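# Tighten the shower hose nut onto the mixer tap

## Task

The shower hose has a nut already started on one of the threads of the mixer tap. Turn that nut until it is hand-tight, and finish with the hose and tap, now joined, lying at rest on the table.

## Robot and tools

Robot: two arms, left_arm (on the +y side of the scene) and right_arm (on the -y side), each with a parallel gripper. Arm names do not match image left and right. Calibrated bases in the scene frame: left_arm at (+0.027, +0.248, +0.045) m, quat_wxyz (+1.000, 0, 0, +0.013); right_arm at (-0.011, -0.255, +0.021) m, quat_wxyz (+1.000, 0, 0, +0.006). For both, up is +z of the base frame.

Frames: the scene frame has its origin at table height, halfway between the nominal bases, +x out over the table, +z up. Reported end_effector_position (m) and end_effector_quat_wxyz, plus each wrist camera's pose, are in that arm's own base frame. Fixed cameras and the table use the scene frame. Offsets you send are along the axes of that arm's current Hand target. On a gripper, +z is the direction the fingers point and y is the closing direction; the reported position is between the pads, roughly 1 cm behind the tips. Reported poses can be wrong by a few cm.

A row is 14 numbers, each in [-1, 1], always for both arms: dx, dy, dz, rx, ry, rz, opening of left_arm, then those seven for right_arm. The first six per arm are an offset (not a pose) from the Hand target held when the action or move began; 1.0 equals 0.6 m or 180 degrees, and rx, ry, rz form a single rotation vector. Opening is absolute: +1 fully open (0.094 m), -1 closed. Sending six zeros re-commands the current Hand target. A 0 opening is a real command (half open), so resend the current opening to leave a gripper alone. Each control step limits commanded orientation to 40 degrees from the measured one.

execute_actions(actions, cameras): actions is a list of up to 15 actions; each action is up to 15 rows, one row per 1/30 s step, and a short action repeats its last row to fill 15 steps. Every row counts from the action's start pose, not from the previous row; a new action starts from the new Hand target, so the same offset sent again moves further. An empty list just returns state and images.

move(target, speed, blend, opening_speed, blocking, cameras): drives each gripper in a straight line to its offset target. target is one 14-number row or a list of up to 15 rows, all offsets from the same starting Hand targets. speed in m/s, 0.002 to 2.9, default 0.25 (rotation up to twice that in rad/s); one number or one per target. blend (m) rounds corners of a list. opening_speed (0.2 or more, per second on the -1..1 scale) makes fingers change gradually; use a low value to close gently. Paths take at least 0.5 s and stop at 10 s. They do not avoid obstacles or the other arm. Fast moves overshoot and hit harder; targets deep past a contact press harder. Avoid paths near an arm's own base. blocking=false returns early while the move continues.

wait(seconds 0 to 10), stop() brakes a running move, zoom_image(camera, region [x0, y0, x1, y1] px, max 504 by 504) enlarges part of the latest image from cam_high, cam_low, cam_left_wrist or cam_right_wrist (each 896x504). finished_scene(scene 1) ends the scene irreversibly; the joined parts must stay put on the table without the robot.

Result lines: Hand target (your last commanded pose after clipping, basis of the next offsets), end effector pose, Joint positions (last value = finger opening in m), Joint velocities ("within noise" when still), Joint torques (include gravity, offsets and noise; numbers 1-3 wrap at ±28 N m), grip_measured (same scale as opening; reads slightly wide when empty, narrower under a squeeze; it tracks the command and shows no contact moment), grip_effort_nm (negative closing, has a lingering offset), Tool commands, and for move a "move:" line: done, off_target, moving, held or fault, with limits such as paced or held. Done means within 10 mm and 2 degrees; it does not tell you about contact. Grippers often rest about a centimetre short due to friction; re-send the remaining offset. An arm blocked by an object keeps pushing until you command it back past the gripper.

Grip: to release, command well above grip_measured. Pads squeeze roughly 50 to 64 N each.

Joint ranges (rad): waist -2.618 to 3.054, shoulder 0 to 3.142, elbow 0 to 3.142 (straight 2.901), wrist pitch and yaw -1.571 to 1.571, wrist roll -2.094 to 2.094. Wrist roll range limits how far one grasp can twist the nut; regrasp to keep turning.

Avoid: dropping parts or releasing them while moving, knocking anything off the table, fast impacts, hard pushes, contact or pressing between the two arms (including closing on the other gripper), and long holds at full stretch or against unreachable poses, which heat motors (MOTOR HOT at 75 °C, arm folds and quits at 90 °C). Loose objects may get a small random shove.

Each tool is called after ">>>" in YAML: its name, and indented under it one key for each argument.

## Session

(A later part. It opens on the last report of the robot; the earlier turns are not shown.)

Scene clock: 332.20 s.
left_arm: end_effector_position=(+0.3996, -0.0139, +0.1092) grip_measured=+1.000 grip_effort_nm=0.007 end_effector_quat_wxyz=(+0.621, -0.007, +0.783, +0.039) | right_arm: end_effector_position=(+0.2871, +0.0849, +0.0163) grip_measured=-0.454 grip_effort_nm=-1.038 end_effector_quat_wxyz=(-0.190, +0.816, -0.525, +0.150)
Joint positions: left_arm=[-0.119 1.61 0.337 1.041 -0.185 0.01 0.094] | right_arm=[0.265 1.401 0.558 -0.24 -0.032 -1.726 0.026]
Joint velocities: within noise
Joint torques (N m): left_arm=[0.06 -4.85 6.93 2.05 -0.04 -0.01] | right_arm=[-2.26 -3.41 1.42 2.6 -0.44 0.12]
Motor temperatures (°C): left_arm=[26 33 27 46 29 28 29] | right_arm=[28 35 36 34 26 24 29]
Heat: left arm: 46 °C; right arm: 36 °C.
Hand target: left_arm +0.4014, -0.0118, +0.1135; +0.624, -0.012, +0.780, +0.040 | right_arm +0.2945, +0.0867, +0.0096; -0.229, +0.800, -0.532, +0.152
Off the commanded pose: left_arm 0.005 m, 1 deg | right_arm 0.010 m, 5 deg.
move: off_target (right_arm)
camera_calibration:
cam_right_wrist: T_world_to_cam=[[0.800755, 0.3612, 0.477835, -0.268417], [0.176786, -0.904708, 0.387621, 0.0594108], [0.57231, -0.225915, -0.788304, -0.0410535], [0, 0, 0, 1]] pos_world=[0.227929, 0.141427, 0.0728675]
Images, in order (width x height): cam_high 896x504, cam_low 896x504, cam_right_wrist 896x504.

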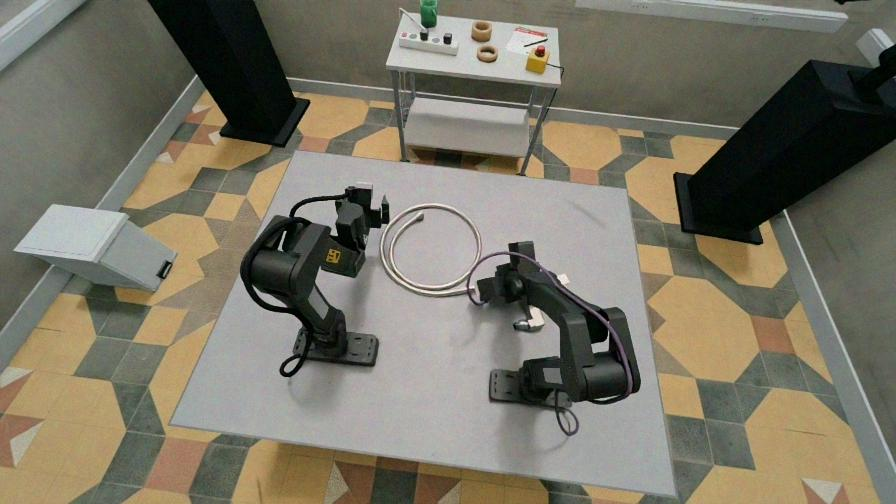

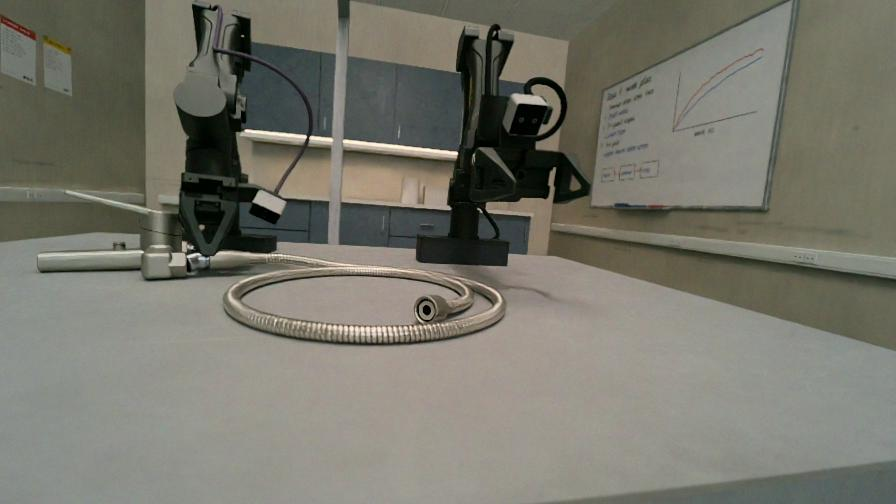

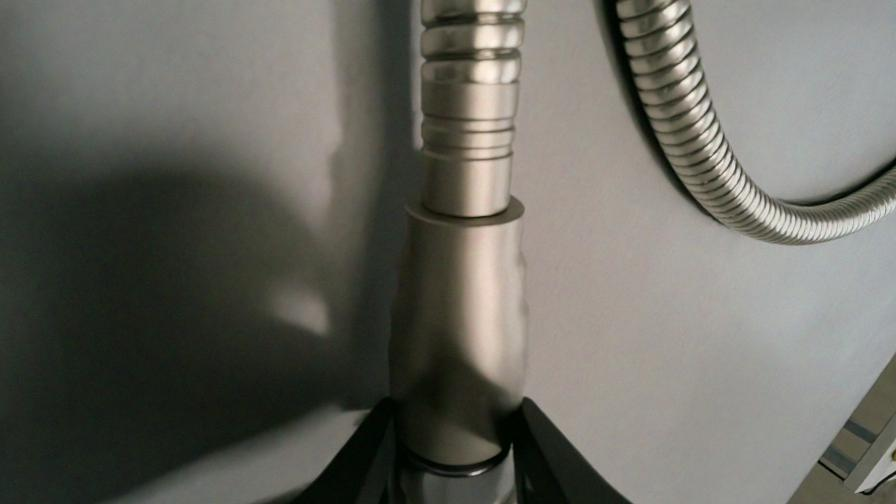

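>>> move:
  target: [0,0,0,0,0,0,1, 0,0,0,0,0,0,-0.25]
  cameras: ["cam_low","cam_right_wrist"]

>>> zoom_image:
  camera: "cam_low"
  region: [120, 150, 320, 300]

Scene clock: 342.43 s.
left_arm: end_effector_position=(+0.3996, -0.0139, +0.1092) grip_measured=+1.000 grip_effort_nm=0.007 end_effector_quat_wxyz=(+0.621, -0.007, +0.783, +0.039) | right_arm: end_effector_position=(+0.2908, +0.0879, +0.0117) grip_measured=-0.253 grip_effort_nm=0.139 end_effector_quat_wxyz=(-0.219, +0.808, -0.526, +0.152)
Joint positions: left_arm=[-0.119 1.61 0.337 1.041 -0.185 0.01 0.094] | right_arm=[0.248 1.409 0.512 -0.139 -0.071 -1.72 0.035]
Joint velocities: within noise
Joint torques (N m): left_arm=[0.09 -4.85 6.82 2.01 -0.03 0] | right_arm=[-1.01 -3.49 3.92 1.81 -0.14 0.07]
Motor temperatures (°C): left_arm=[26 33 27 46 29 28 29] | right_arm=[28 34 35 38 26 24 29]
Heat: left arm: 46 °C; right arm: 38 °C.
Hand target: left_arm +0.4014, -0.0118, +0.1135; +0.624, -0.012, +0.780, +0.040 | right_arm +0.2945, +0.0867, +0.0096; -0.229, +0.800, -0.532, +0.152
Off the commanded pose: left_arm 0.005 m, 1 deg | right_arm 0.004 m, 2 deg.
move: done
camera_calibration:
cam_right_wrist: T_world_to_cam=[[0.783655, 0.334738, 0.523292, -0.26357], [0.161004, -0.923057, 0.349347, 0.0699772], [0.599969, -0.189516, -0.777253, -0.057363], [0, 0, 0, 1]] pos_world=[0.229697, 0.141949, 0.0688923]
Images, in order (width x height): cam_low 896x504, cam_right_wrist 896x504.

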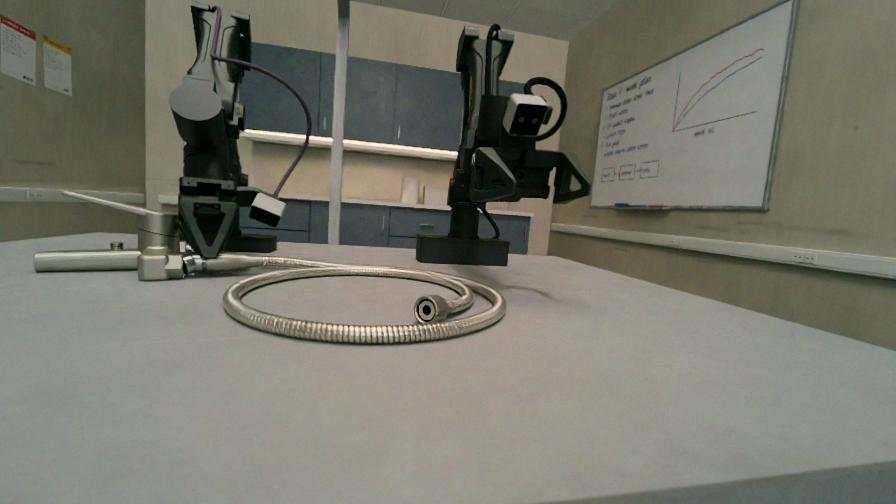

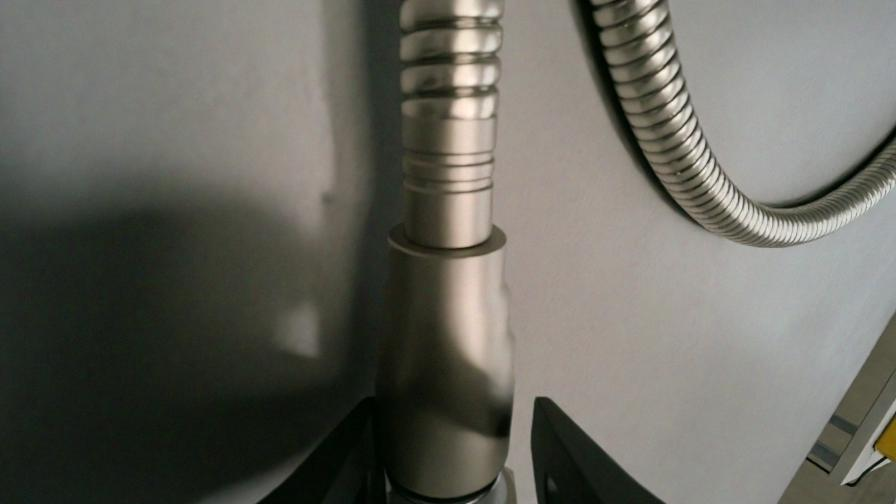

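Scaled by 2.520 from the camera's 896x504 image, which has a finer 1280x720 frame.

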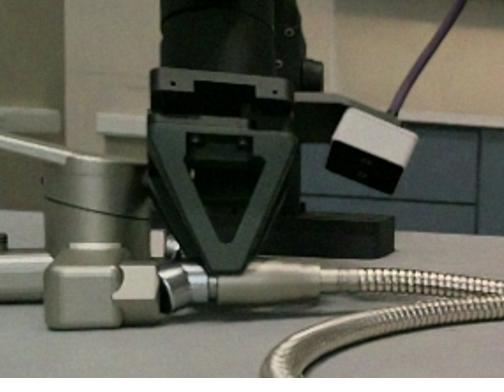

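>>> move:
  target: [0,0,0,0,0,0,1, 0.0094,0.0045,0.0012,-0.333,0,0,-0.2]
  speed: 0.4
  cameras: ["cam_low","cam_right_wrist"]

>>> zoom_image:
  camera: "cam_right_wrist"
  region: [340, 150, 600, 504]

Scene clock: 362.17 s.
left_arm: end_effector_position=(+0.3996, -0.0139, +0.1092) grip_measured=+1.000 grip_effort_nm=0.002 end_effector_quat_wxyz=(+0.621, -0.007, +0.783, +0.039) | right_arm: end_effector_position=(+0.2982, +0.0807, +0.0083) grip_measured=-0.202 grip_effort_nm=0.120 end_effector_quat_wxyz=(+0.186, +0.811, -0.542, -0.120)
Joint positions: left_arm=[-0.119 1.61 0.337 1.041 -0.185 0.01 0.094] | right_arm=[0.29 2.231 1.605 -1.389 0.05 -1.661 0.037]
Joint velocities: within noise
Joint torques (N m): left_arm=[-0.06 -4.88 6.84 2.02 -0.06 -0.02] | right_arm=[0.72 -8.85 5.93 -1.05 0.06 0.03]
Motor temperatures (°C): left_arm=[26 33 27 46 29 28 29] | right_arm=[28 33 35 37 26 24 28]
Heat: left arm: 46 °C; right arm: 37 °C.
Hand target: left_arm +0.4014, -0.0118, +0.1135; +0.624, -0.012, +0.780, +0.040 | right_arm +0.2949, +0.0808, +0.0075; +0.201, +0.808, -0.537, -0.134
Off the commanded pose: left_arm 0.005 m, 1 deg | right_arm 0.003 m, 2 deg.
move: done
camera_calibration:
cam_right_wrist: T_world_to_cam=[[0.844641, 0.330653, -0.42101, -0.275127], [0.494398, -0.783423, 0.376589, -0.0475334], [-0.205308, -0.52623, -0.825185, 0.201895], [0, 0, 0, 1]] pos_world=[0.297335, 0.159976, 0.0686699]
Images, in order (width x height): cam_low 896x504, cam_right_wrist 896x504.

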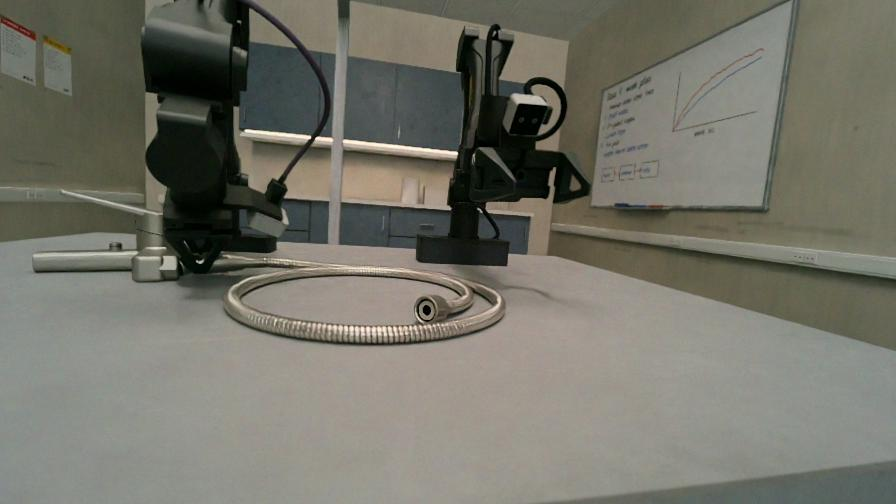

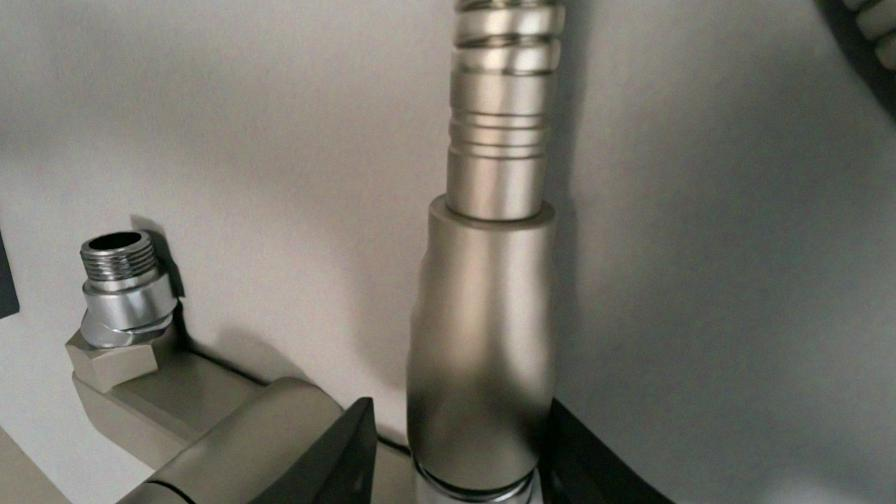

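Scaled by 1.424 from the camera's 896x504 image, which has a finer 1280x720 frame.

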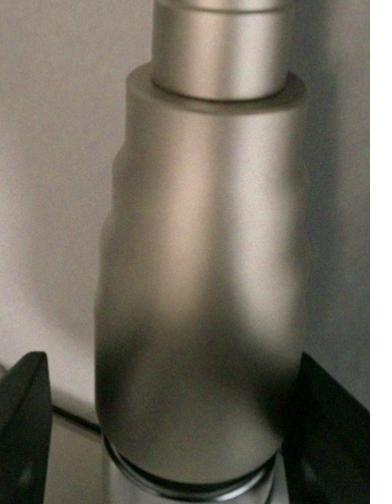

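>>> move:
  target:
    - [0,0,0,0,0,0,1, 0,-0.0065,0.000,0,0,0,-0.2]
    - [0,0,0,0,0,0,1, 0,-0.0065,0.000,0,0,0,-0.8]
  speed: 0.25
  opening_speed: 1
  cameras: ["cam_low","cam_right_wrist"]

>>> zoom_image:
  camera: "cam_low"
  region: [120, 150, 320, 300]

Scene clock: 381.37 s.
left_arm: end_effector_position=(+0.3996, -0.0139, +0.1092) grip_measured=+1.000 grip_effort_nm=0.007 end_effector_quat_wxyz=(+0.621, -0.007, +0.783, +0.039) | right_arm: end_effector_position=(+0.3008, +0.0815, +0.0077) grip_measured=-0.434 grip_effort_nm=-1.038 end_effector_quat_wxyz=(+0.188, +0.809, -0.544, -0.121)
Joint positions: left_arm=[-0.119 1.61 0.337 1.041 -0.185 0.01 0.094] | right_arm=[0.29 2.246 1.627 -1.399 0.05 -1.657 0.027]
Joint velocities: within noise
Joint torques (N m): left_arm=[0.13 -4.86 6.87 2.02 -0.05 -0.01] | right_arm=[0.66 -9.03 5.74 -0.97 0.05 0]
Motor temperatures (°C): left_arm=[26 32 27 46 29 28 29] | right_arm=[28 35 36 35 26 24 28]
Heat: left arm: 46 °C; right arm: 36 °C.
Hand target: left_arm +0.4014, -0.0118, +0.1135; +0.624, -0.012, +0.780, +0.040 | right_arm +0.2981, +0.0821, +0.0057; +0.201, +0.808, -0.537, -0.134
Off the commanded pose: left_arm 0.005 m, 1 deg | right_arm 0.003 m, 2 deg.
move: done
camera_calibration:
cam_right_wrist: T_world_to_cam=[[0.844473, 0.32578, -0.425127, -0.277367], [0.492496, -0.784284, 0.377288, -0.0474512], [-0.210508, -0.527983, -0.822752, 0.204033], [0, 0, 0, 1]] pos_world=[0.300549, 0.160871, 0.0678549]
Images, in order (width x height): cam_low 896x504, cam_right_wrist 896x504.

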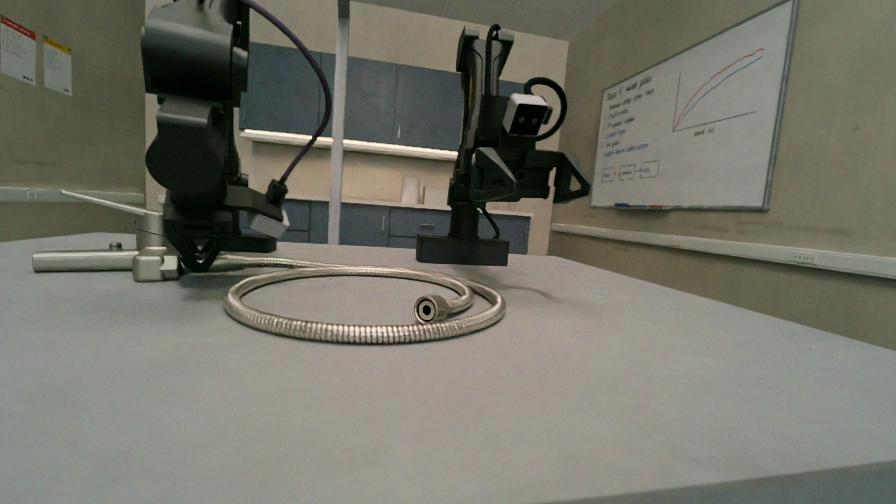

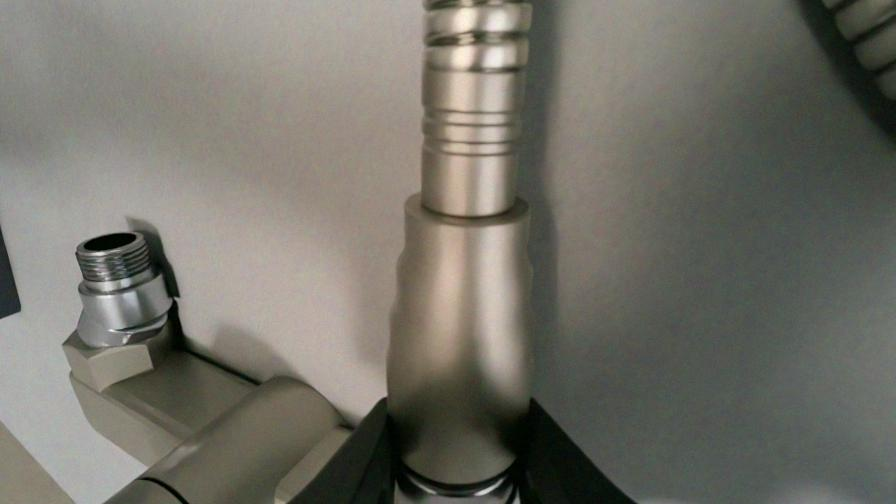

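Scaled by 2.520 from the camera's 896x504 image, which has a finer 1280x720 frame.

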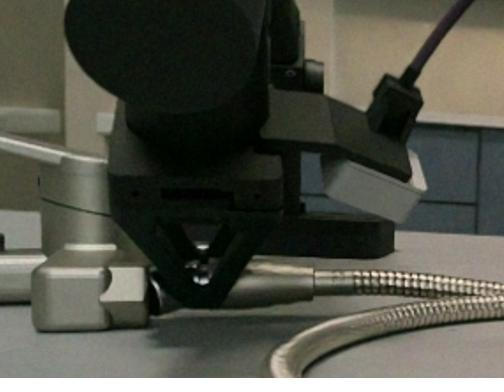

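>>> move:
  target:
    - [0,0,0,0,0,0,1, 0.0003,0.0040,0.0006,0.1667,0,0,-0.8]
  speed: 0.15
  cameras: ["cam_low","cam_right_wrist"]

>>> zoom_image:
  camera: "cam_low"
  region: [120, 150, 320, 300]

>>> zoom_image:
  camera: "cam_right_wrist"
  region: [340, 150, 600, 504]

Scene clock: 391.80 s.
left_arm: end_effector_position=(+0.3996, -0.0139, +0.1092) grip_measured=+1.000 grip_effort_nm=0.002 end_effector_quat_wxyz=(+0.621, -0.007, +0.783, +0.039) | right_arm: end_effector_position=(+0.2987, +0.0806, +0.0073) grip_measured=-0.434 grip_effort_nm=-1.038 end_effector_quat_wxyz=(-0.001, +0.833, -0.554, +0.016)
Joint positions: left_arm=[-0.119 1.61 0.337 1.041 -0.185 0.01 0.094] | right_arm=[0.273 1.807 1.073 -0.814 0.022 -1.695 0.027]
Joint velocities: within noise
Joint torques (N m): left_arm=[0.14 -4.77 6.79 2.03 -0.02 0] | right_arm=[-0.65 -9.62 2.63 0.54 -0.17 -0.06]
Motor temperatures (°C): left_arm=[26 32 27 47 29 28 29] | right_arm=[28 35 35 35 26 24 29]
Heat: left arm: 47 °C; right arm: 35 °C.
Hand target: left_arm +0.4014, -0.0118, +0.1135; +0.624, -0.012, +0.780, +0.040 | right_arm +0.2960, +0.0810, +0.0065; -0.015, +0.833, -0.554, +0.010
Off the commanded pose: left_arm 0.005 m, 1 deg | right_arm 0.003 m, 2 deg.
move: done
camera_calibration:
cam_right_wrist: T_world_to_cam=[[0.927427, 0.372663, 0.0316458, -0.307362], [0.325064, -0.845025, 0.424577, 0.0076044], [0.184965, -0.383477, -0.904839, 0.0735595], [0, 0, 0, 1]] pos_world=[0.268978, 0.149177, 0.0730576]
Images, in order (width x height): cam_low 896x504, cam_right_wrist 896x504.

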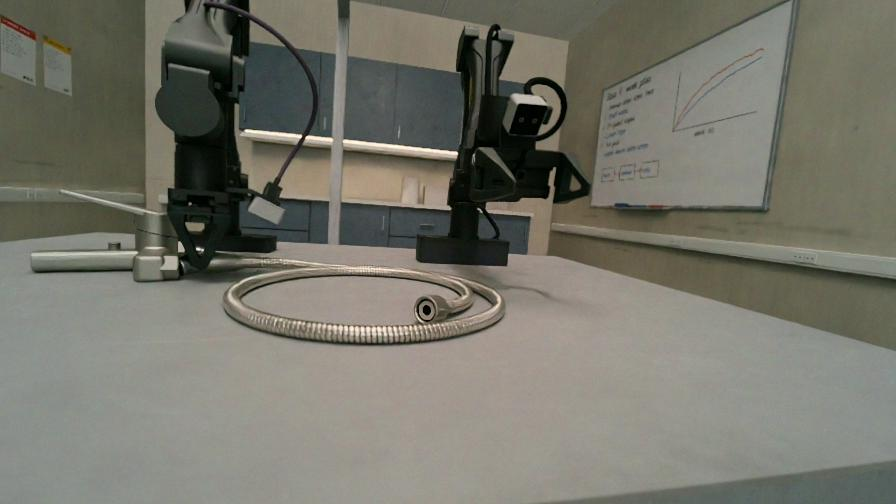

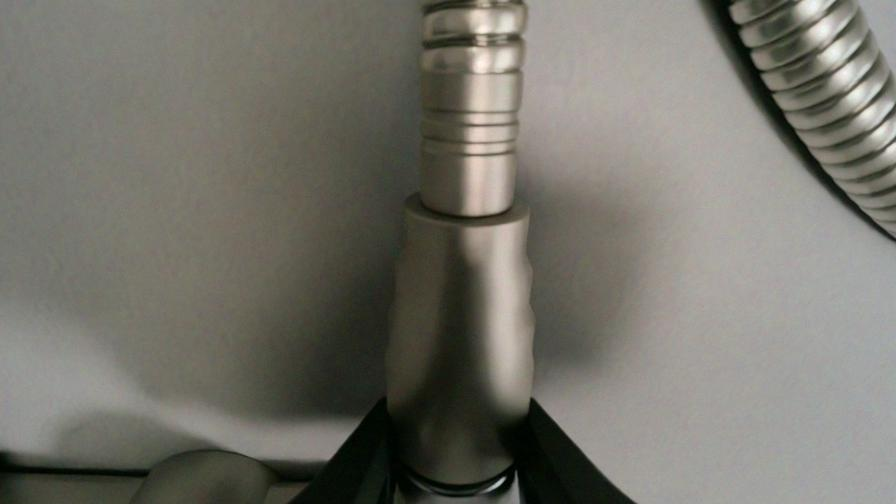

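Scaled by 2.520 from the camera's 896x504 image, which has a finer 1280x720 frame.

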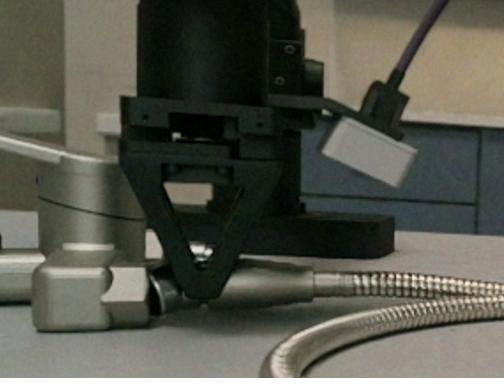

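Scaled by 1.424 from the camera's 896x504 image, which has a finer 1280x720 frame.

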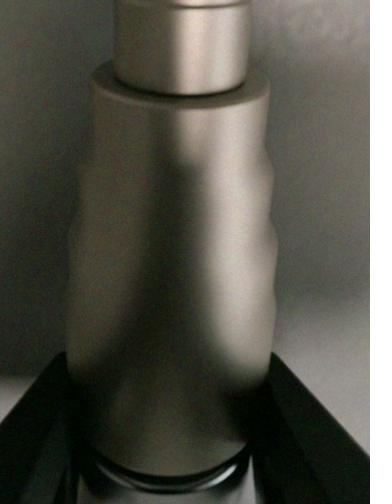

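>>> move:
  target:
    - [0,0,0,0,0,0,1, 0.0003,0.0041,0.0003,0.1667,0,0,-0.8]
  speed: 0.15
  cameras: ["cam_low","cam_right_wrist"]

>>> zoom_image:
  camera: "cam_low"
  region: [120, 150, 320, 300]

>>> zoom_image:
  camera: "cam_right_wrist"
  region: [340, 150, 600, 504]

Scene clock: 401.33 s.
left_arm: end_effector_position=(+0.3996, -0.0139, +0.1092) grip_measured=+1.000 grip_effort_nm=0.002 end_effector_quat_wxyz=(+0.621, -0.007, +0.783, +0.039) | right_arm: end_effector_position=(+0.2937, +0.0786, +0.0133) grip_measured=-0.435 grip_effort_nm=-1.038 end_effector_quat_wxyz=(-0.198, +0.809, -0.529, +0.165)
Joint positions: left_arm=[-0.119 1.61 0.337 1.041 -0.185 0.01 0.094] | right_arm=[0.242 1.412 0.533 -0.172 -0.027 -1.733 0.027]
Joint velocities: within noise
Joint torques (N m): left_arm=[0.16 -4.83 6.86 2.01 -0.06 -0.02] | right_arm=[-2.85 -4.07 1.74 2.2 -0.62 0.01]
Motor temperatures (°C): left_arm=[26 32 27 47 29 28 29] | right_arm=[28 35 35 35 26 24 29]
Heat: left arm: 47 °C; right arm: 35 °C.
Hand target: left_arm +0.4014, -0.0118, +0.1135; +0.624, -0.012, +0.780, +0.040 | right_arm +0.2938, +0.0799, +0.0063; -0.230, +0.800, -0.532, +0.153
Off the commanded pose: left_arm 0.005 m, 1 deg | right_arm 0.007 m, 4 deg.
move: off_target (right_arm)
camera_calibration:
cam_right_wrist: T_world_to_cam=[[0.790933, 0.34612, 0.504606, -0.266302], [0.146979, -0.907969, 0.392415, 0.0626653], [0.593989, -0.236208, -0.769014, -0.0543808], [0, 0, 0, 1]] pos_world=[0.233718, 0.136225, 0.067967]
Images, in order (width x height): cam_low 896x504, cam_right_wrist 896x504.

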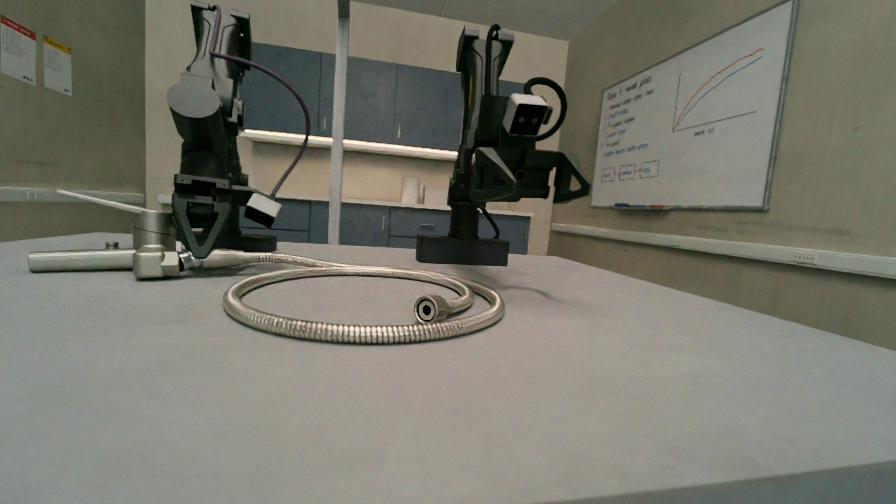

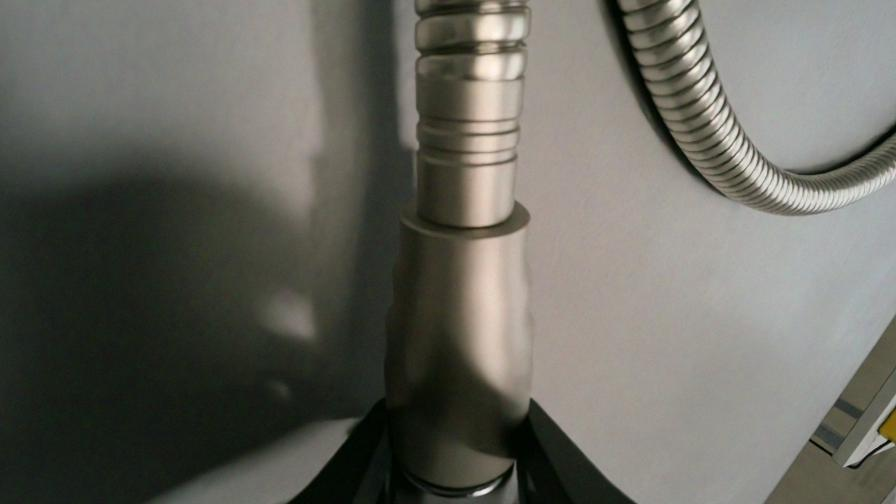

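Scaled by 2.520 from the camera's 896x504 image, which has a finer 1280x720 frame.

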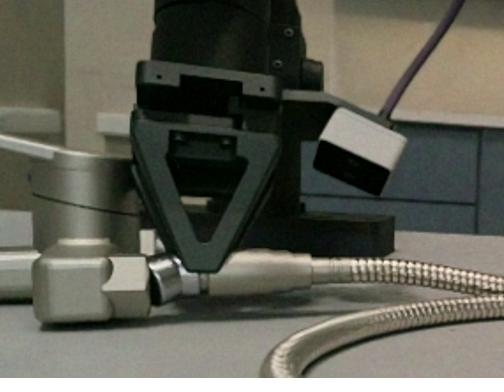

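Scaled by 1.424 from the camera's 896x504 image, which has a finer 1280x720 frame.

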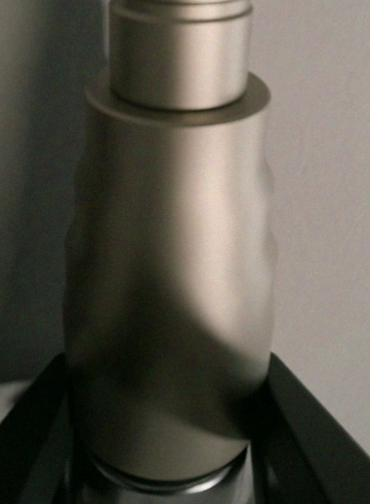

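>>> move:
  target: [0,0,0,0,0,0,1, 0,0,0,0,0,0,-0.2]
  cameras: ["cam_low","cam_right_wrist"]

>>> zoom_image:
  camera: "cam_low"
  region: [120, 150, 320, 300]

>>> zoom_image:
  camera: "cam_right_wrist"
  region: [340, 380, 600, 504]

Scene clock: 420.17 s.
left_arm: end_effector_position=(+0.3996, -0.0139, +0.1092) grip_measured=+1.000 grip_effort_nm=0.007 end_effector_quat_wxyz=(+0.621, -0.007, +0.783, +0.039) | right_arm: end_effector_position=(+0.2914, +0.0811, +0.0087) grip_measured=-0.203 grip_effort_nm=0.139 end_effector_quat_wxyz=(-0.222, +0.804, -0.529, +0.154)
Joint positions: left_arm=[-0.119 1.61 0.337 1.041 -0.185 0.01 0.094] | right_arm=[0.218 1.412 0.495 -0.114 -0.085 -1.736 0.037]
Joint velocities: within noise
Joint torques (N m): left_arm=[0.12 -4.85 6.89 2.03 -0.06 0.01] | right_arm=[-0.91 -3.64 3.88 1.74 -0.16 -0.03]
Motor temperatures (°C): left_arm=[26 32 27 47 29 28 29] | right_arm=[28 34 34 39 27 24 29]
Heat: left arm: 47 °C; right arm: 39 °C.
Hand target: left_arm +0.4014, -0.0118, +0.1135; +0.624, -0.012, +0.780, +0.040 | right_arm +0.2938, +0.0799, +0.0063; -0.230, +0.800, -0.532, +0.153
Off the commanded pose: left_arm 0.005 m, 1 deg | right_arm 0.004 m, 1 deg.
move: done
camera_calibration:
cam_right_wrist: T_world_to_cam=[[0.784024, 0.325188, 0.528734, -0.2595], [0.150815, -0.926062, 0.345925, 0.0678067], [0.602131, -0.191473, -0.775098, -0.0618717], [0, 0, 0, 1]] pos_world=[0.230483, 0.135333, 0.0657937]
Images, in order (width x height): cam_low 896x504, cam_right_wrist 896x504.

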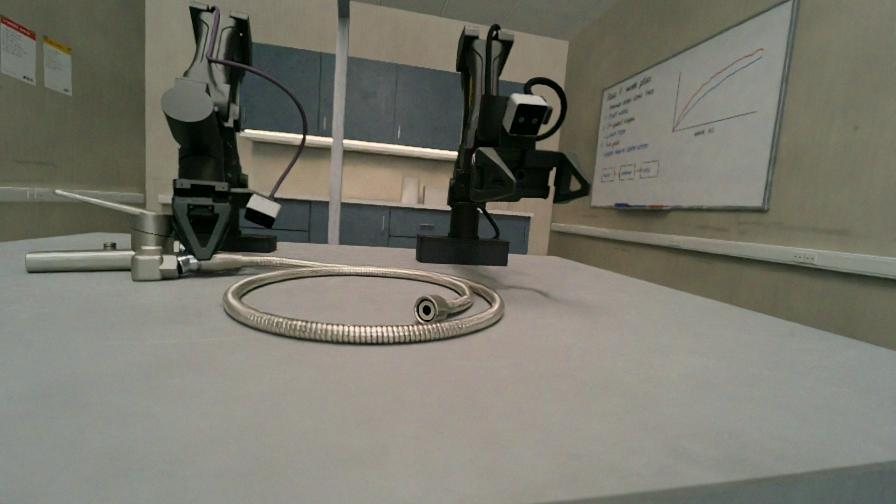

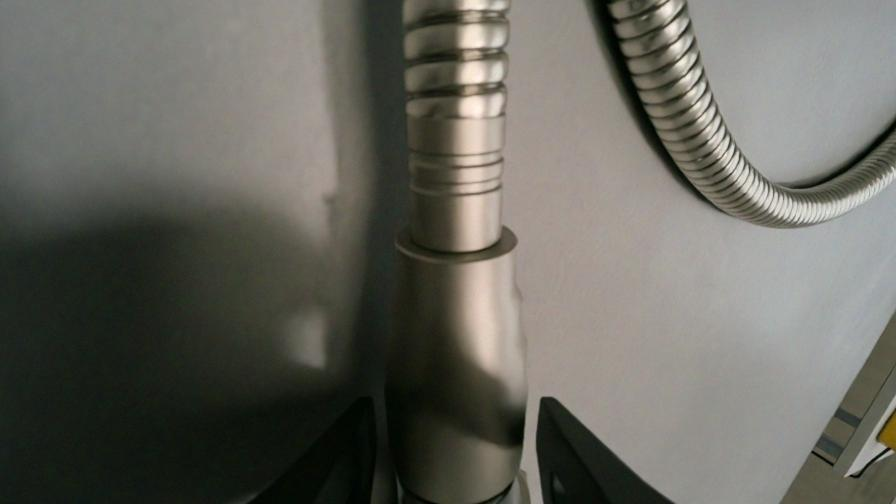

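Scaled by 2.520 from the camera's 896x504 image, which has a finer 1280x720 frame.

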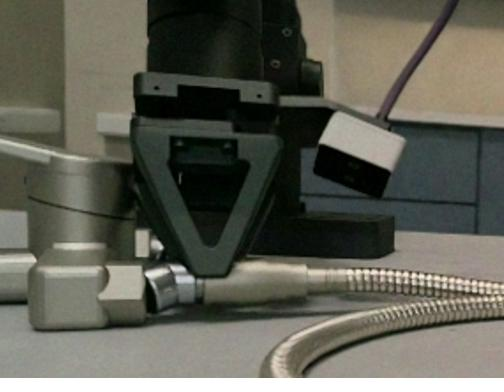

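Scaled by 1.938 from the camera's 896x504 image, which has a finer 1280x720 frame.

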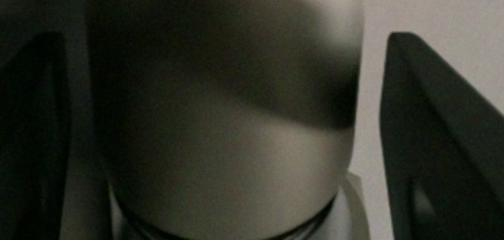

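>>> zoom_image:
  camera: "cam_low"
  region: [170, 240, 250, 290]

Scaled by 6.300 from the camera's 896x504 image, which has a finer 1280x720 frame.

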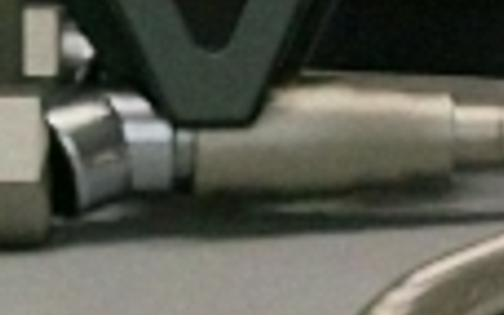

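>>> move:
  target: [0,0,0,0,0,0,1, 0.0125,-0.0038,0.0081,-0.333,0,0,-0.1]
  speed: 0.3
  cameras: ["cam_low","cam_right_wrist"]

>>> zoom_image:
  camera: "cam_low"
  region: [120, 210, 260, 300]

Scene clock: 488.03 s.
left_arm: end_effector_position=(+0.3996, -0.0139, +0.1092) grip_measured=+1.000 grip_effort_nm=-0.002 end_effector_quat_wxyz=(+0.621, -0.007, +0.783, +0.039) | right_arm: end_effector_position=(+0.3026, +0.0744, +0.0055) grip_measured=-0.102 grip_effort_nm=0.125 end_effector_quat_wxyz=(+0.188, +0.810, -0.542, -0.122)
Joint positions: left_arm=[-0.119 1.61 0.337 1.041 -0.185 0.01 0.094] | right_arm=[0.271 2.249 1.622 -1.392 0.059 -1.678 0.042]
Joint velocities: within noise
Joint torques (N m): left_arm=[0.09 -4.78 6.87 2.01 -0.05 -0.01] | right_arm=[0.64 -8.9 5.89 -0.95 0.07 0.01]
Motor temperatures (°C): left_arm=[26 32 27 47 29 28 29] | right_arm=[28 33 35 38 26 24 28]
Heat: left arm: 47 °C; right arm: 38 °C.
Hand target: left_arm +0.4014, -0.0118, +0.1135; +0.624, -0.012, +0.780, +0.040 | right_arm +0.3009, +0.0748, +0.0033; +0.201, +0.808, -0.537, -0.133
Off the commanded pose: left_arm 0.005 m, 1 deg | right_arm 0.003 m, 2 deg.
move: done
camera_calibration:
cam_right_wrist: T_world_to_cam=[[0.842236, 0.330255, -0.426112, -0.277171], [0.496936, -0.78205, 0.376102, -0.0546001], [-0.209031, -0.528517, -0.822786, 0.198378], [0, 0, 0, 1]] pos_world=[0.302044, 0.153683, 0.065652]
Images, in order (width x height): cam_low 896x504, cam_right_wrist 896x504.

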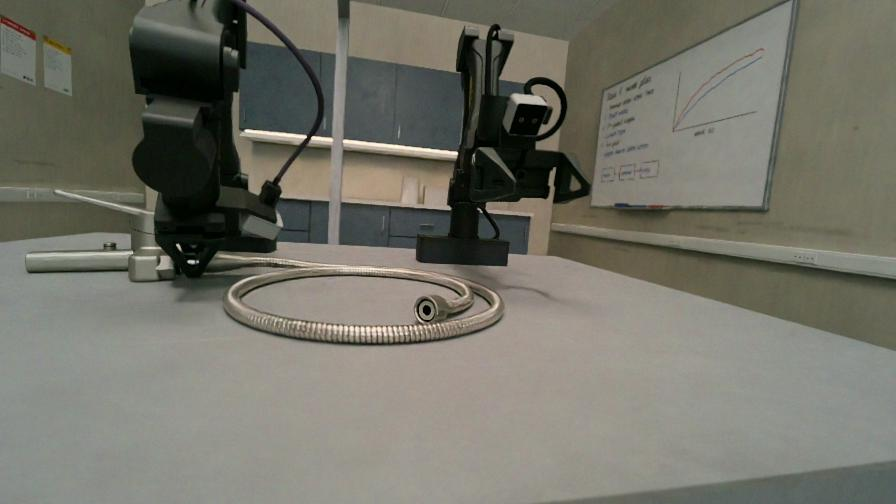

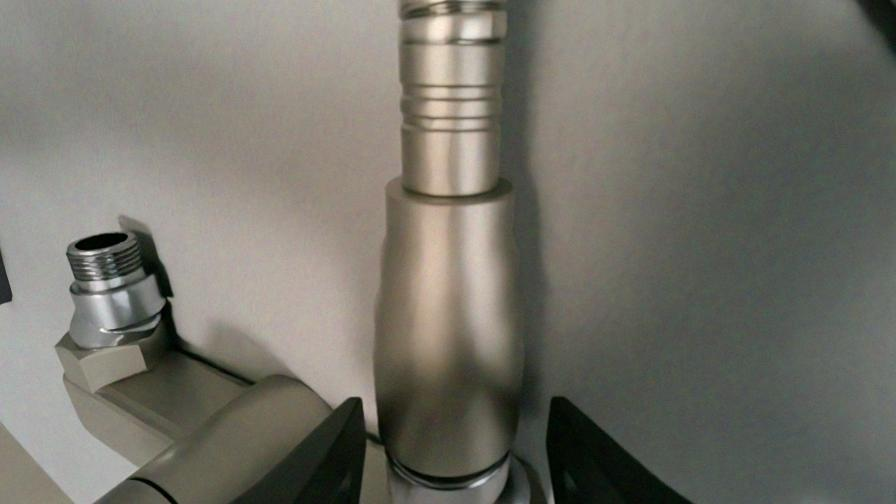

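Scaled by 3.600 from the camera's 896x504 image, which has a finer 1280x720 frame.

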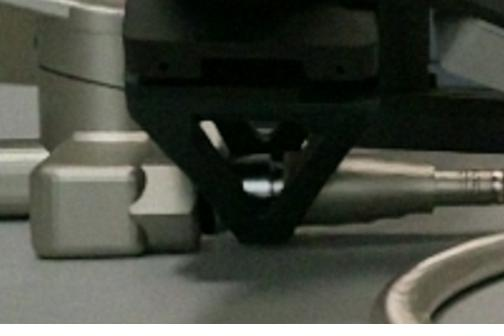

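>>> move:
  target:
    - [0,0,0,0,0,0,1, -0.0033,0.0033,0,0,0,0,-0.1]
    - [0,0,0,0,0,0,1, -0.0033,0.0033,0,0,0,0,-0.8]
    - [0,0,0,0,0,0,1, 0,0.0033,0.0043,0.333,0,0,-0.8]
  speed: 0.17
  cameras: ["cam_low","cam_right_wrist"]

>>> zoom_image:
  camera: "cam_low"
  region: [120, 210, 260, 300]

Scene clock: 507.57 s.
left_arm: end_effector_position=(+0.3996, -0.0139, +0.1092) grip_measured=+1.000 grip_effort_nm=-0.002 end_effector_quat_wxyz=(+0.621, -0.007, +0.783, +0.039) | right_arm: end_effector_position=(+0.2932, +0.0711, +0.0187) grip_measured=-0.440 grip_effort_nm=-1.033 end_effector_quat_wxyz=(-0.180, +0.818, -0.522, +0.159)
Joint positions: left_arm=[-0.119 1.61 0.337 1.041 -0.185 0.01 0.094] | right_arm=[0.218 1.405 0.574 -0.255 -0.029 -1.781 0.026]
Joint velocities: within noise
Joint torques (N m): left_arm=[0.14 -4.79 6.86 2 -0.04 -0.02] | right_arm=[-3.48 -2.13 -0.13 2.93 -0.72 0.14]
Motor temperatures (°C): left_arm=[26 32 27 47 29 28 29] | right_arm=[28 34 35 37 26 24 28]
Heat: left arm: 47 °C; right arm: 37 °C.
Hand target: left_arm +0.4014, -0.0118, +0.1135; +0.624, -0.012, +0.780, +0.040 | right_arm +0.2982, +0.0736, +0.0020; -0.230, +0.800, -0.532, +0.153
Off the commanded pose: left_arm 0.005 m, 1 deg | right_arm 0.018 m, 6 deg.
move: off_target (right_arm)
camera_calibration:
cam_right_wrist: T_world_to_cam=[[0.798247, 0.374317, 0.471899, -0.269543], [0.174391, -0.893526, 0.413763, 0.0443643], [0.576533, -0.24799, -0.778531, -0.0455889], [0, 0, 0, 1]] pos_world=[0.233709, 0.12923, 0.0733486]
Images, in order (width x height): cam_low 896x504, cam_right_wrist 896x504.

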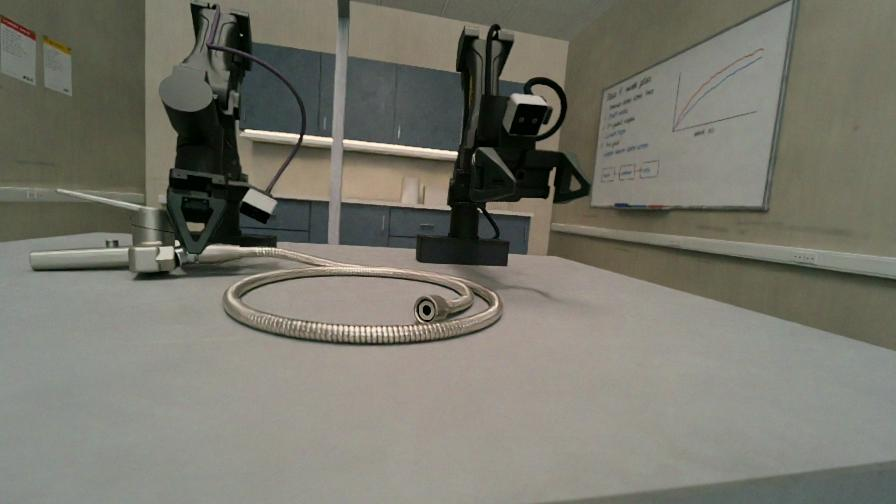

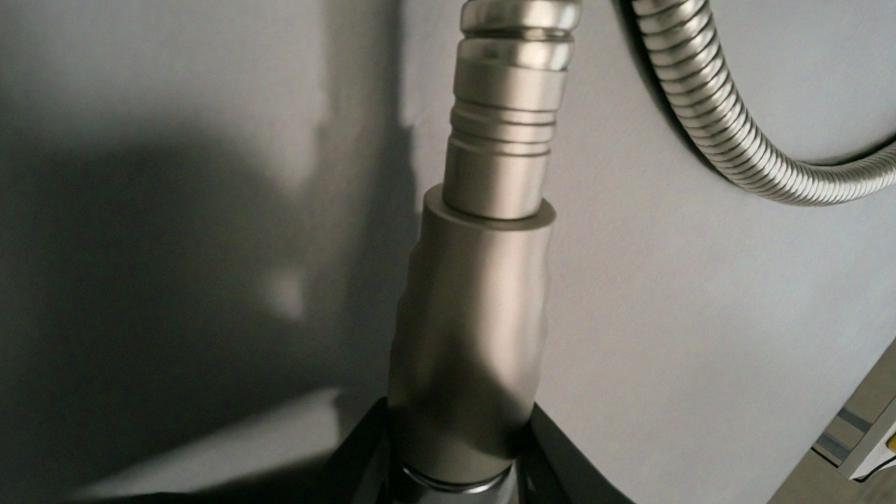

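Scaled by 3.600 from the camera's 896x504 image, which has a finer 1280x720 frame.

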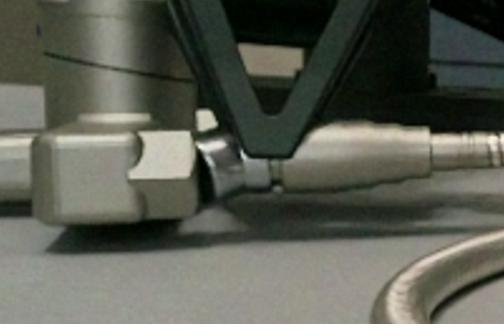

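>>> zoom_image:
  camera: "cam_right_wrist"
  region: [380, 180, 580, 504]

>>> move:
  target: [0,0,0,0,0,0,1, 0,0,0,0,0,0,-0.1]
  cameras: ["cam_low","cam_right_wrist"]

>>> zoom_image:
  camera: "cam_right_wrist"
  region: [380, 180, 580, 504]

>>> zoom_image:
  camera: "cam_low"
  region: [120, 210, 260, 300]

Scaled by 1.556 from the camera's 896x504 image, which has a finer 1280x720 frame.

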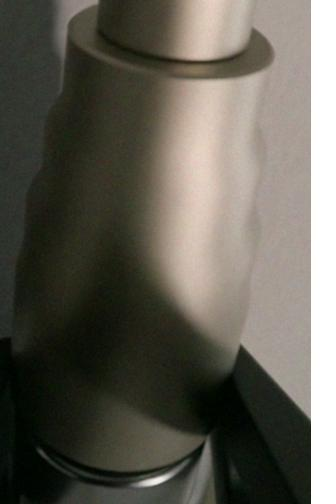

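Scene clock: 543.60 s.
left_arm: end_effector_position=(+0.3996, -0.0139, +0.1092) grip_measured=+1.000 grip_effort_nm=0.002 end_effector_quat_wxyz=(+0.621, -0.007, +0.783, +0.039) | right_arm: end_effector_position=(+0.2973, +0.0753, +0.0164) grip_measured=-0.102 grip_effort_nm=0.100 end_effector_quat_wxyz=(-0.203, +0.817, -0.514, +0.167)
Joint positions: left_arm=[-0.119 1.61 0.337 1.041 -0.185 0.01 0.094] | right_arm=[0.213 1.409 0.539 -0.172 -0.055 -1.79 0.042]
Joint velocities: within noise
Joint torques (N m): left_arm=[0.14 -4.83 7.02 2.06 -0.04 -0.01] | right_arm=[-3.33 -1.85 1.58 2.38 -0.55 0.23]
Motor temperatures (°C): left_arm=[26 32 27 47 29 28 29] | right_arm=[28 32 33 44 27 24 29]
Heat: left arm: 47 °C; right arm: 44 °C.
Hand target: left_arm +0.4014, -0.0118, +0.1135; +0.624, -0.012, +0.780, +0.040 | right_arm +0.2982, +0.0736, +0.0020; -0.230, +0.800, -0.532, +0.153
Off the commanded pose: left_arm 0.005 m, 1 deg | right_arm 0.015 m, 4 deg.
move: off_target (right_arm)
camera_calibration:
cam_right_wrist: T_world_to_cam=[[0.772533, 0.373437, 0.513554, -0.26624], [0.172695, -0.901859, 0.396014, 0.0498593], [0.61104, -0.217246, -0.761206, -0.0615067], [0, 0, 0, 1]] pos_world=[0.234652, 0.131028, 0.0701645]
Images, in order (width x height): cam_low 896x504, cam_right_wrist 896x504.

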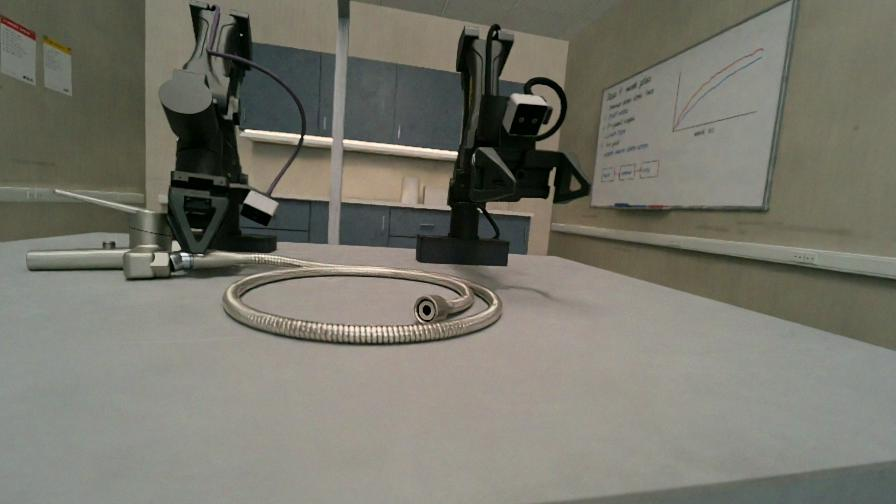

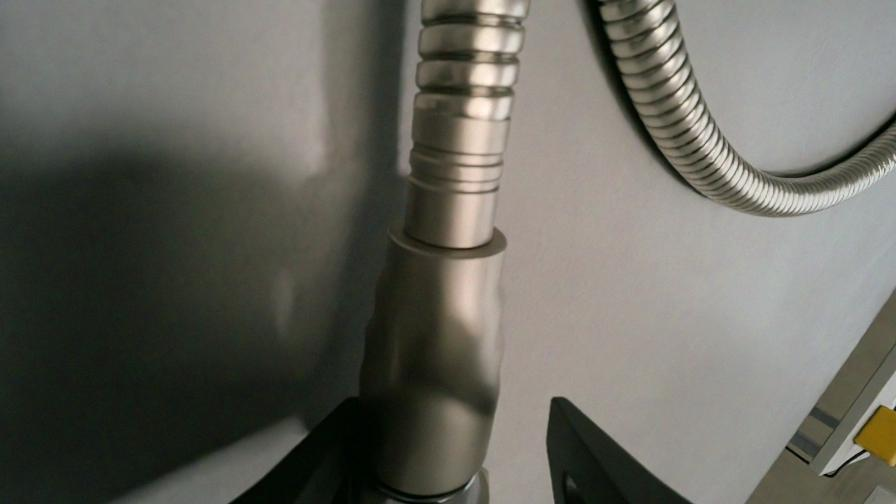

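Scaled by 1.556 from the camera's 896x504 image, which has a finer 1280x720 frame.

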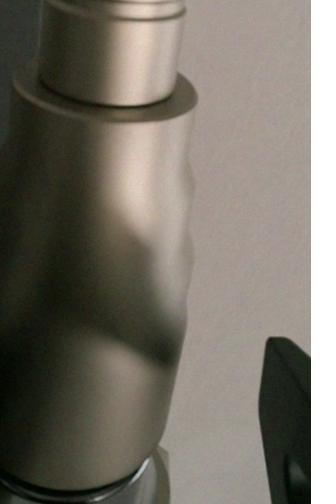

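Scaled by 3.600 from the camera's 896x504 image, which has a finer 1280x720 frame.

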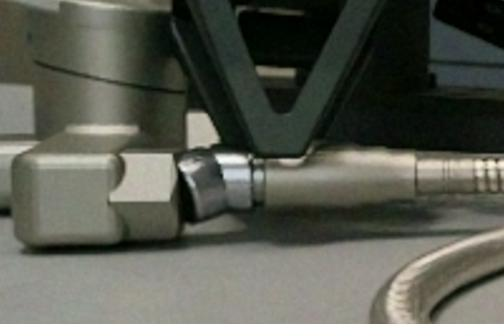

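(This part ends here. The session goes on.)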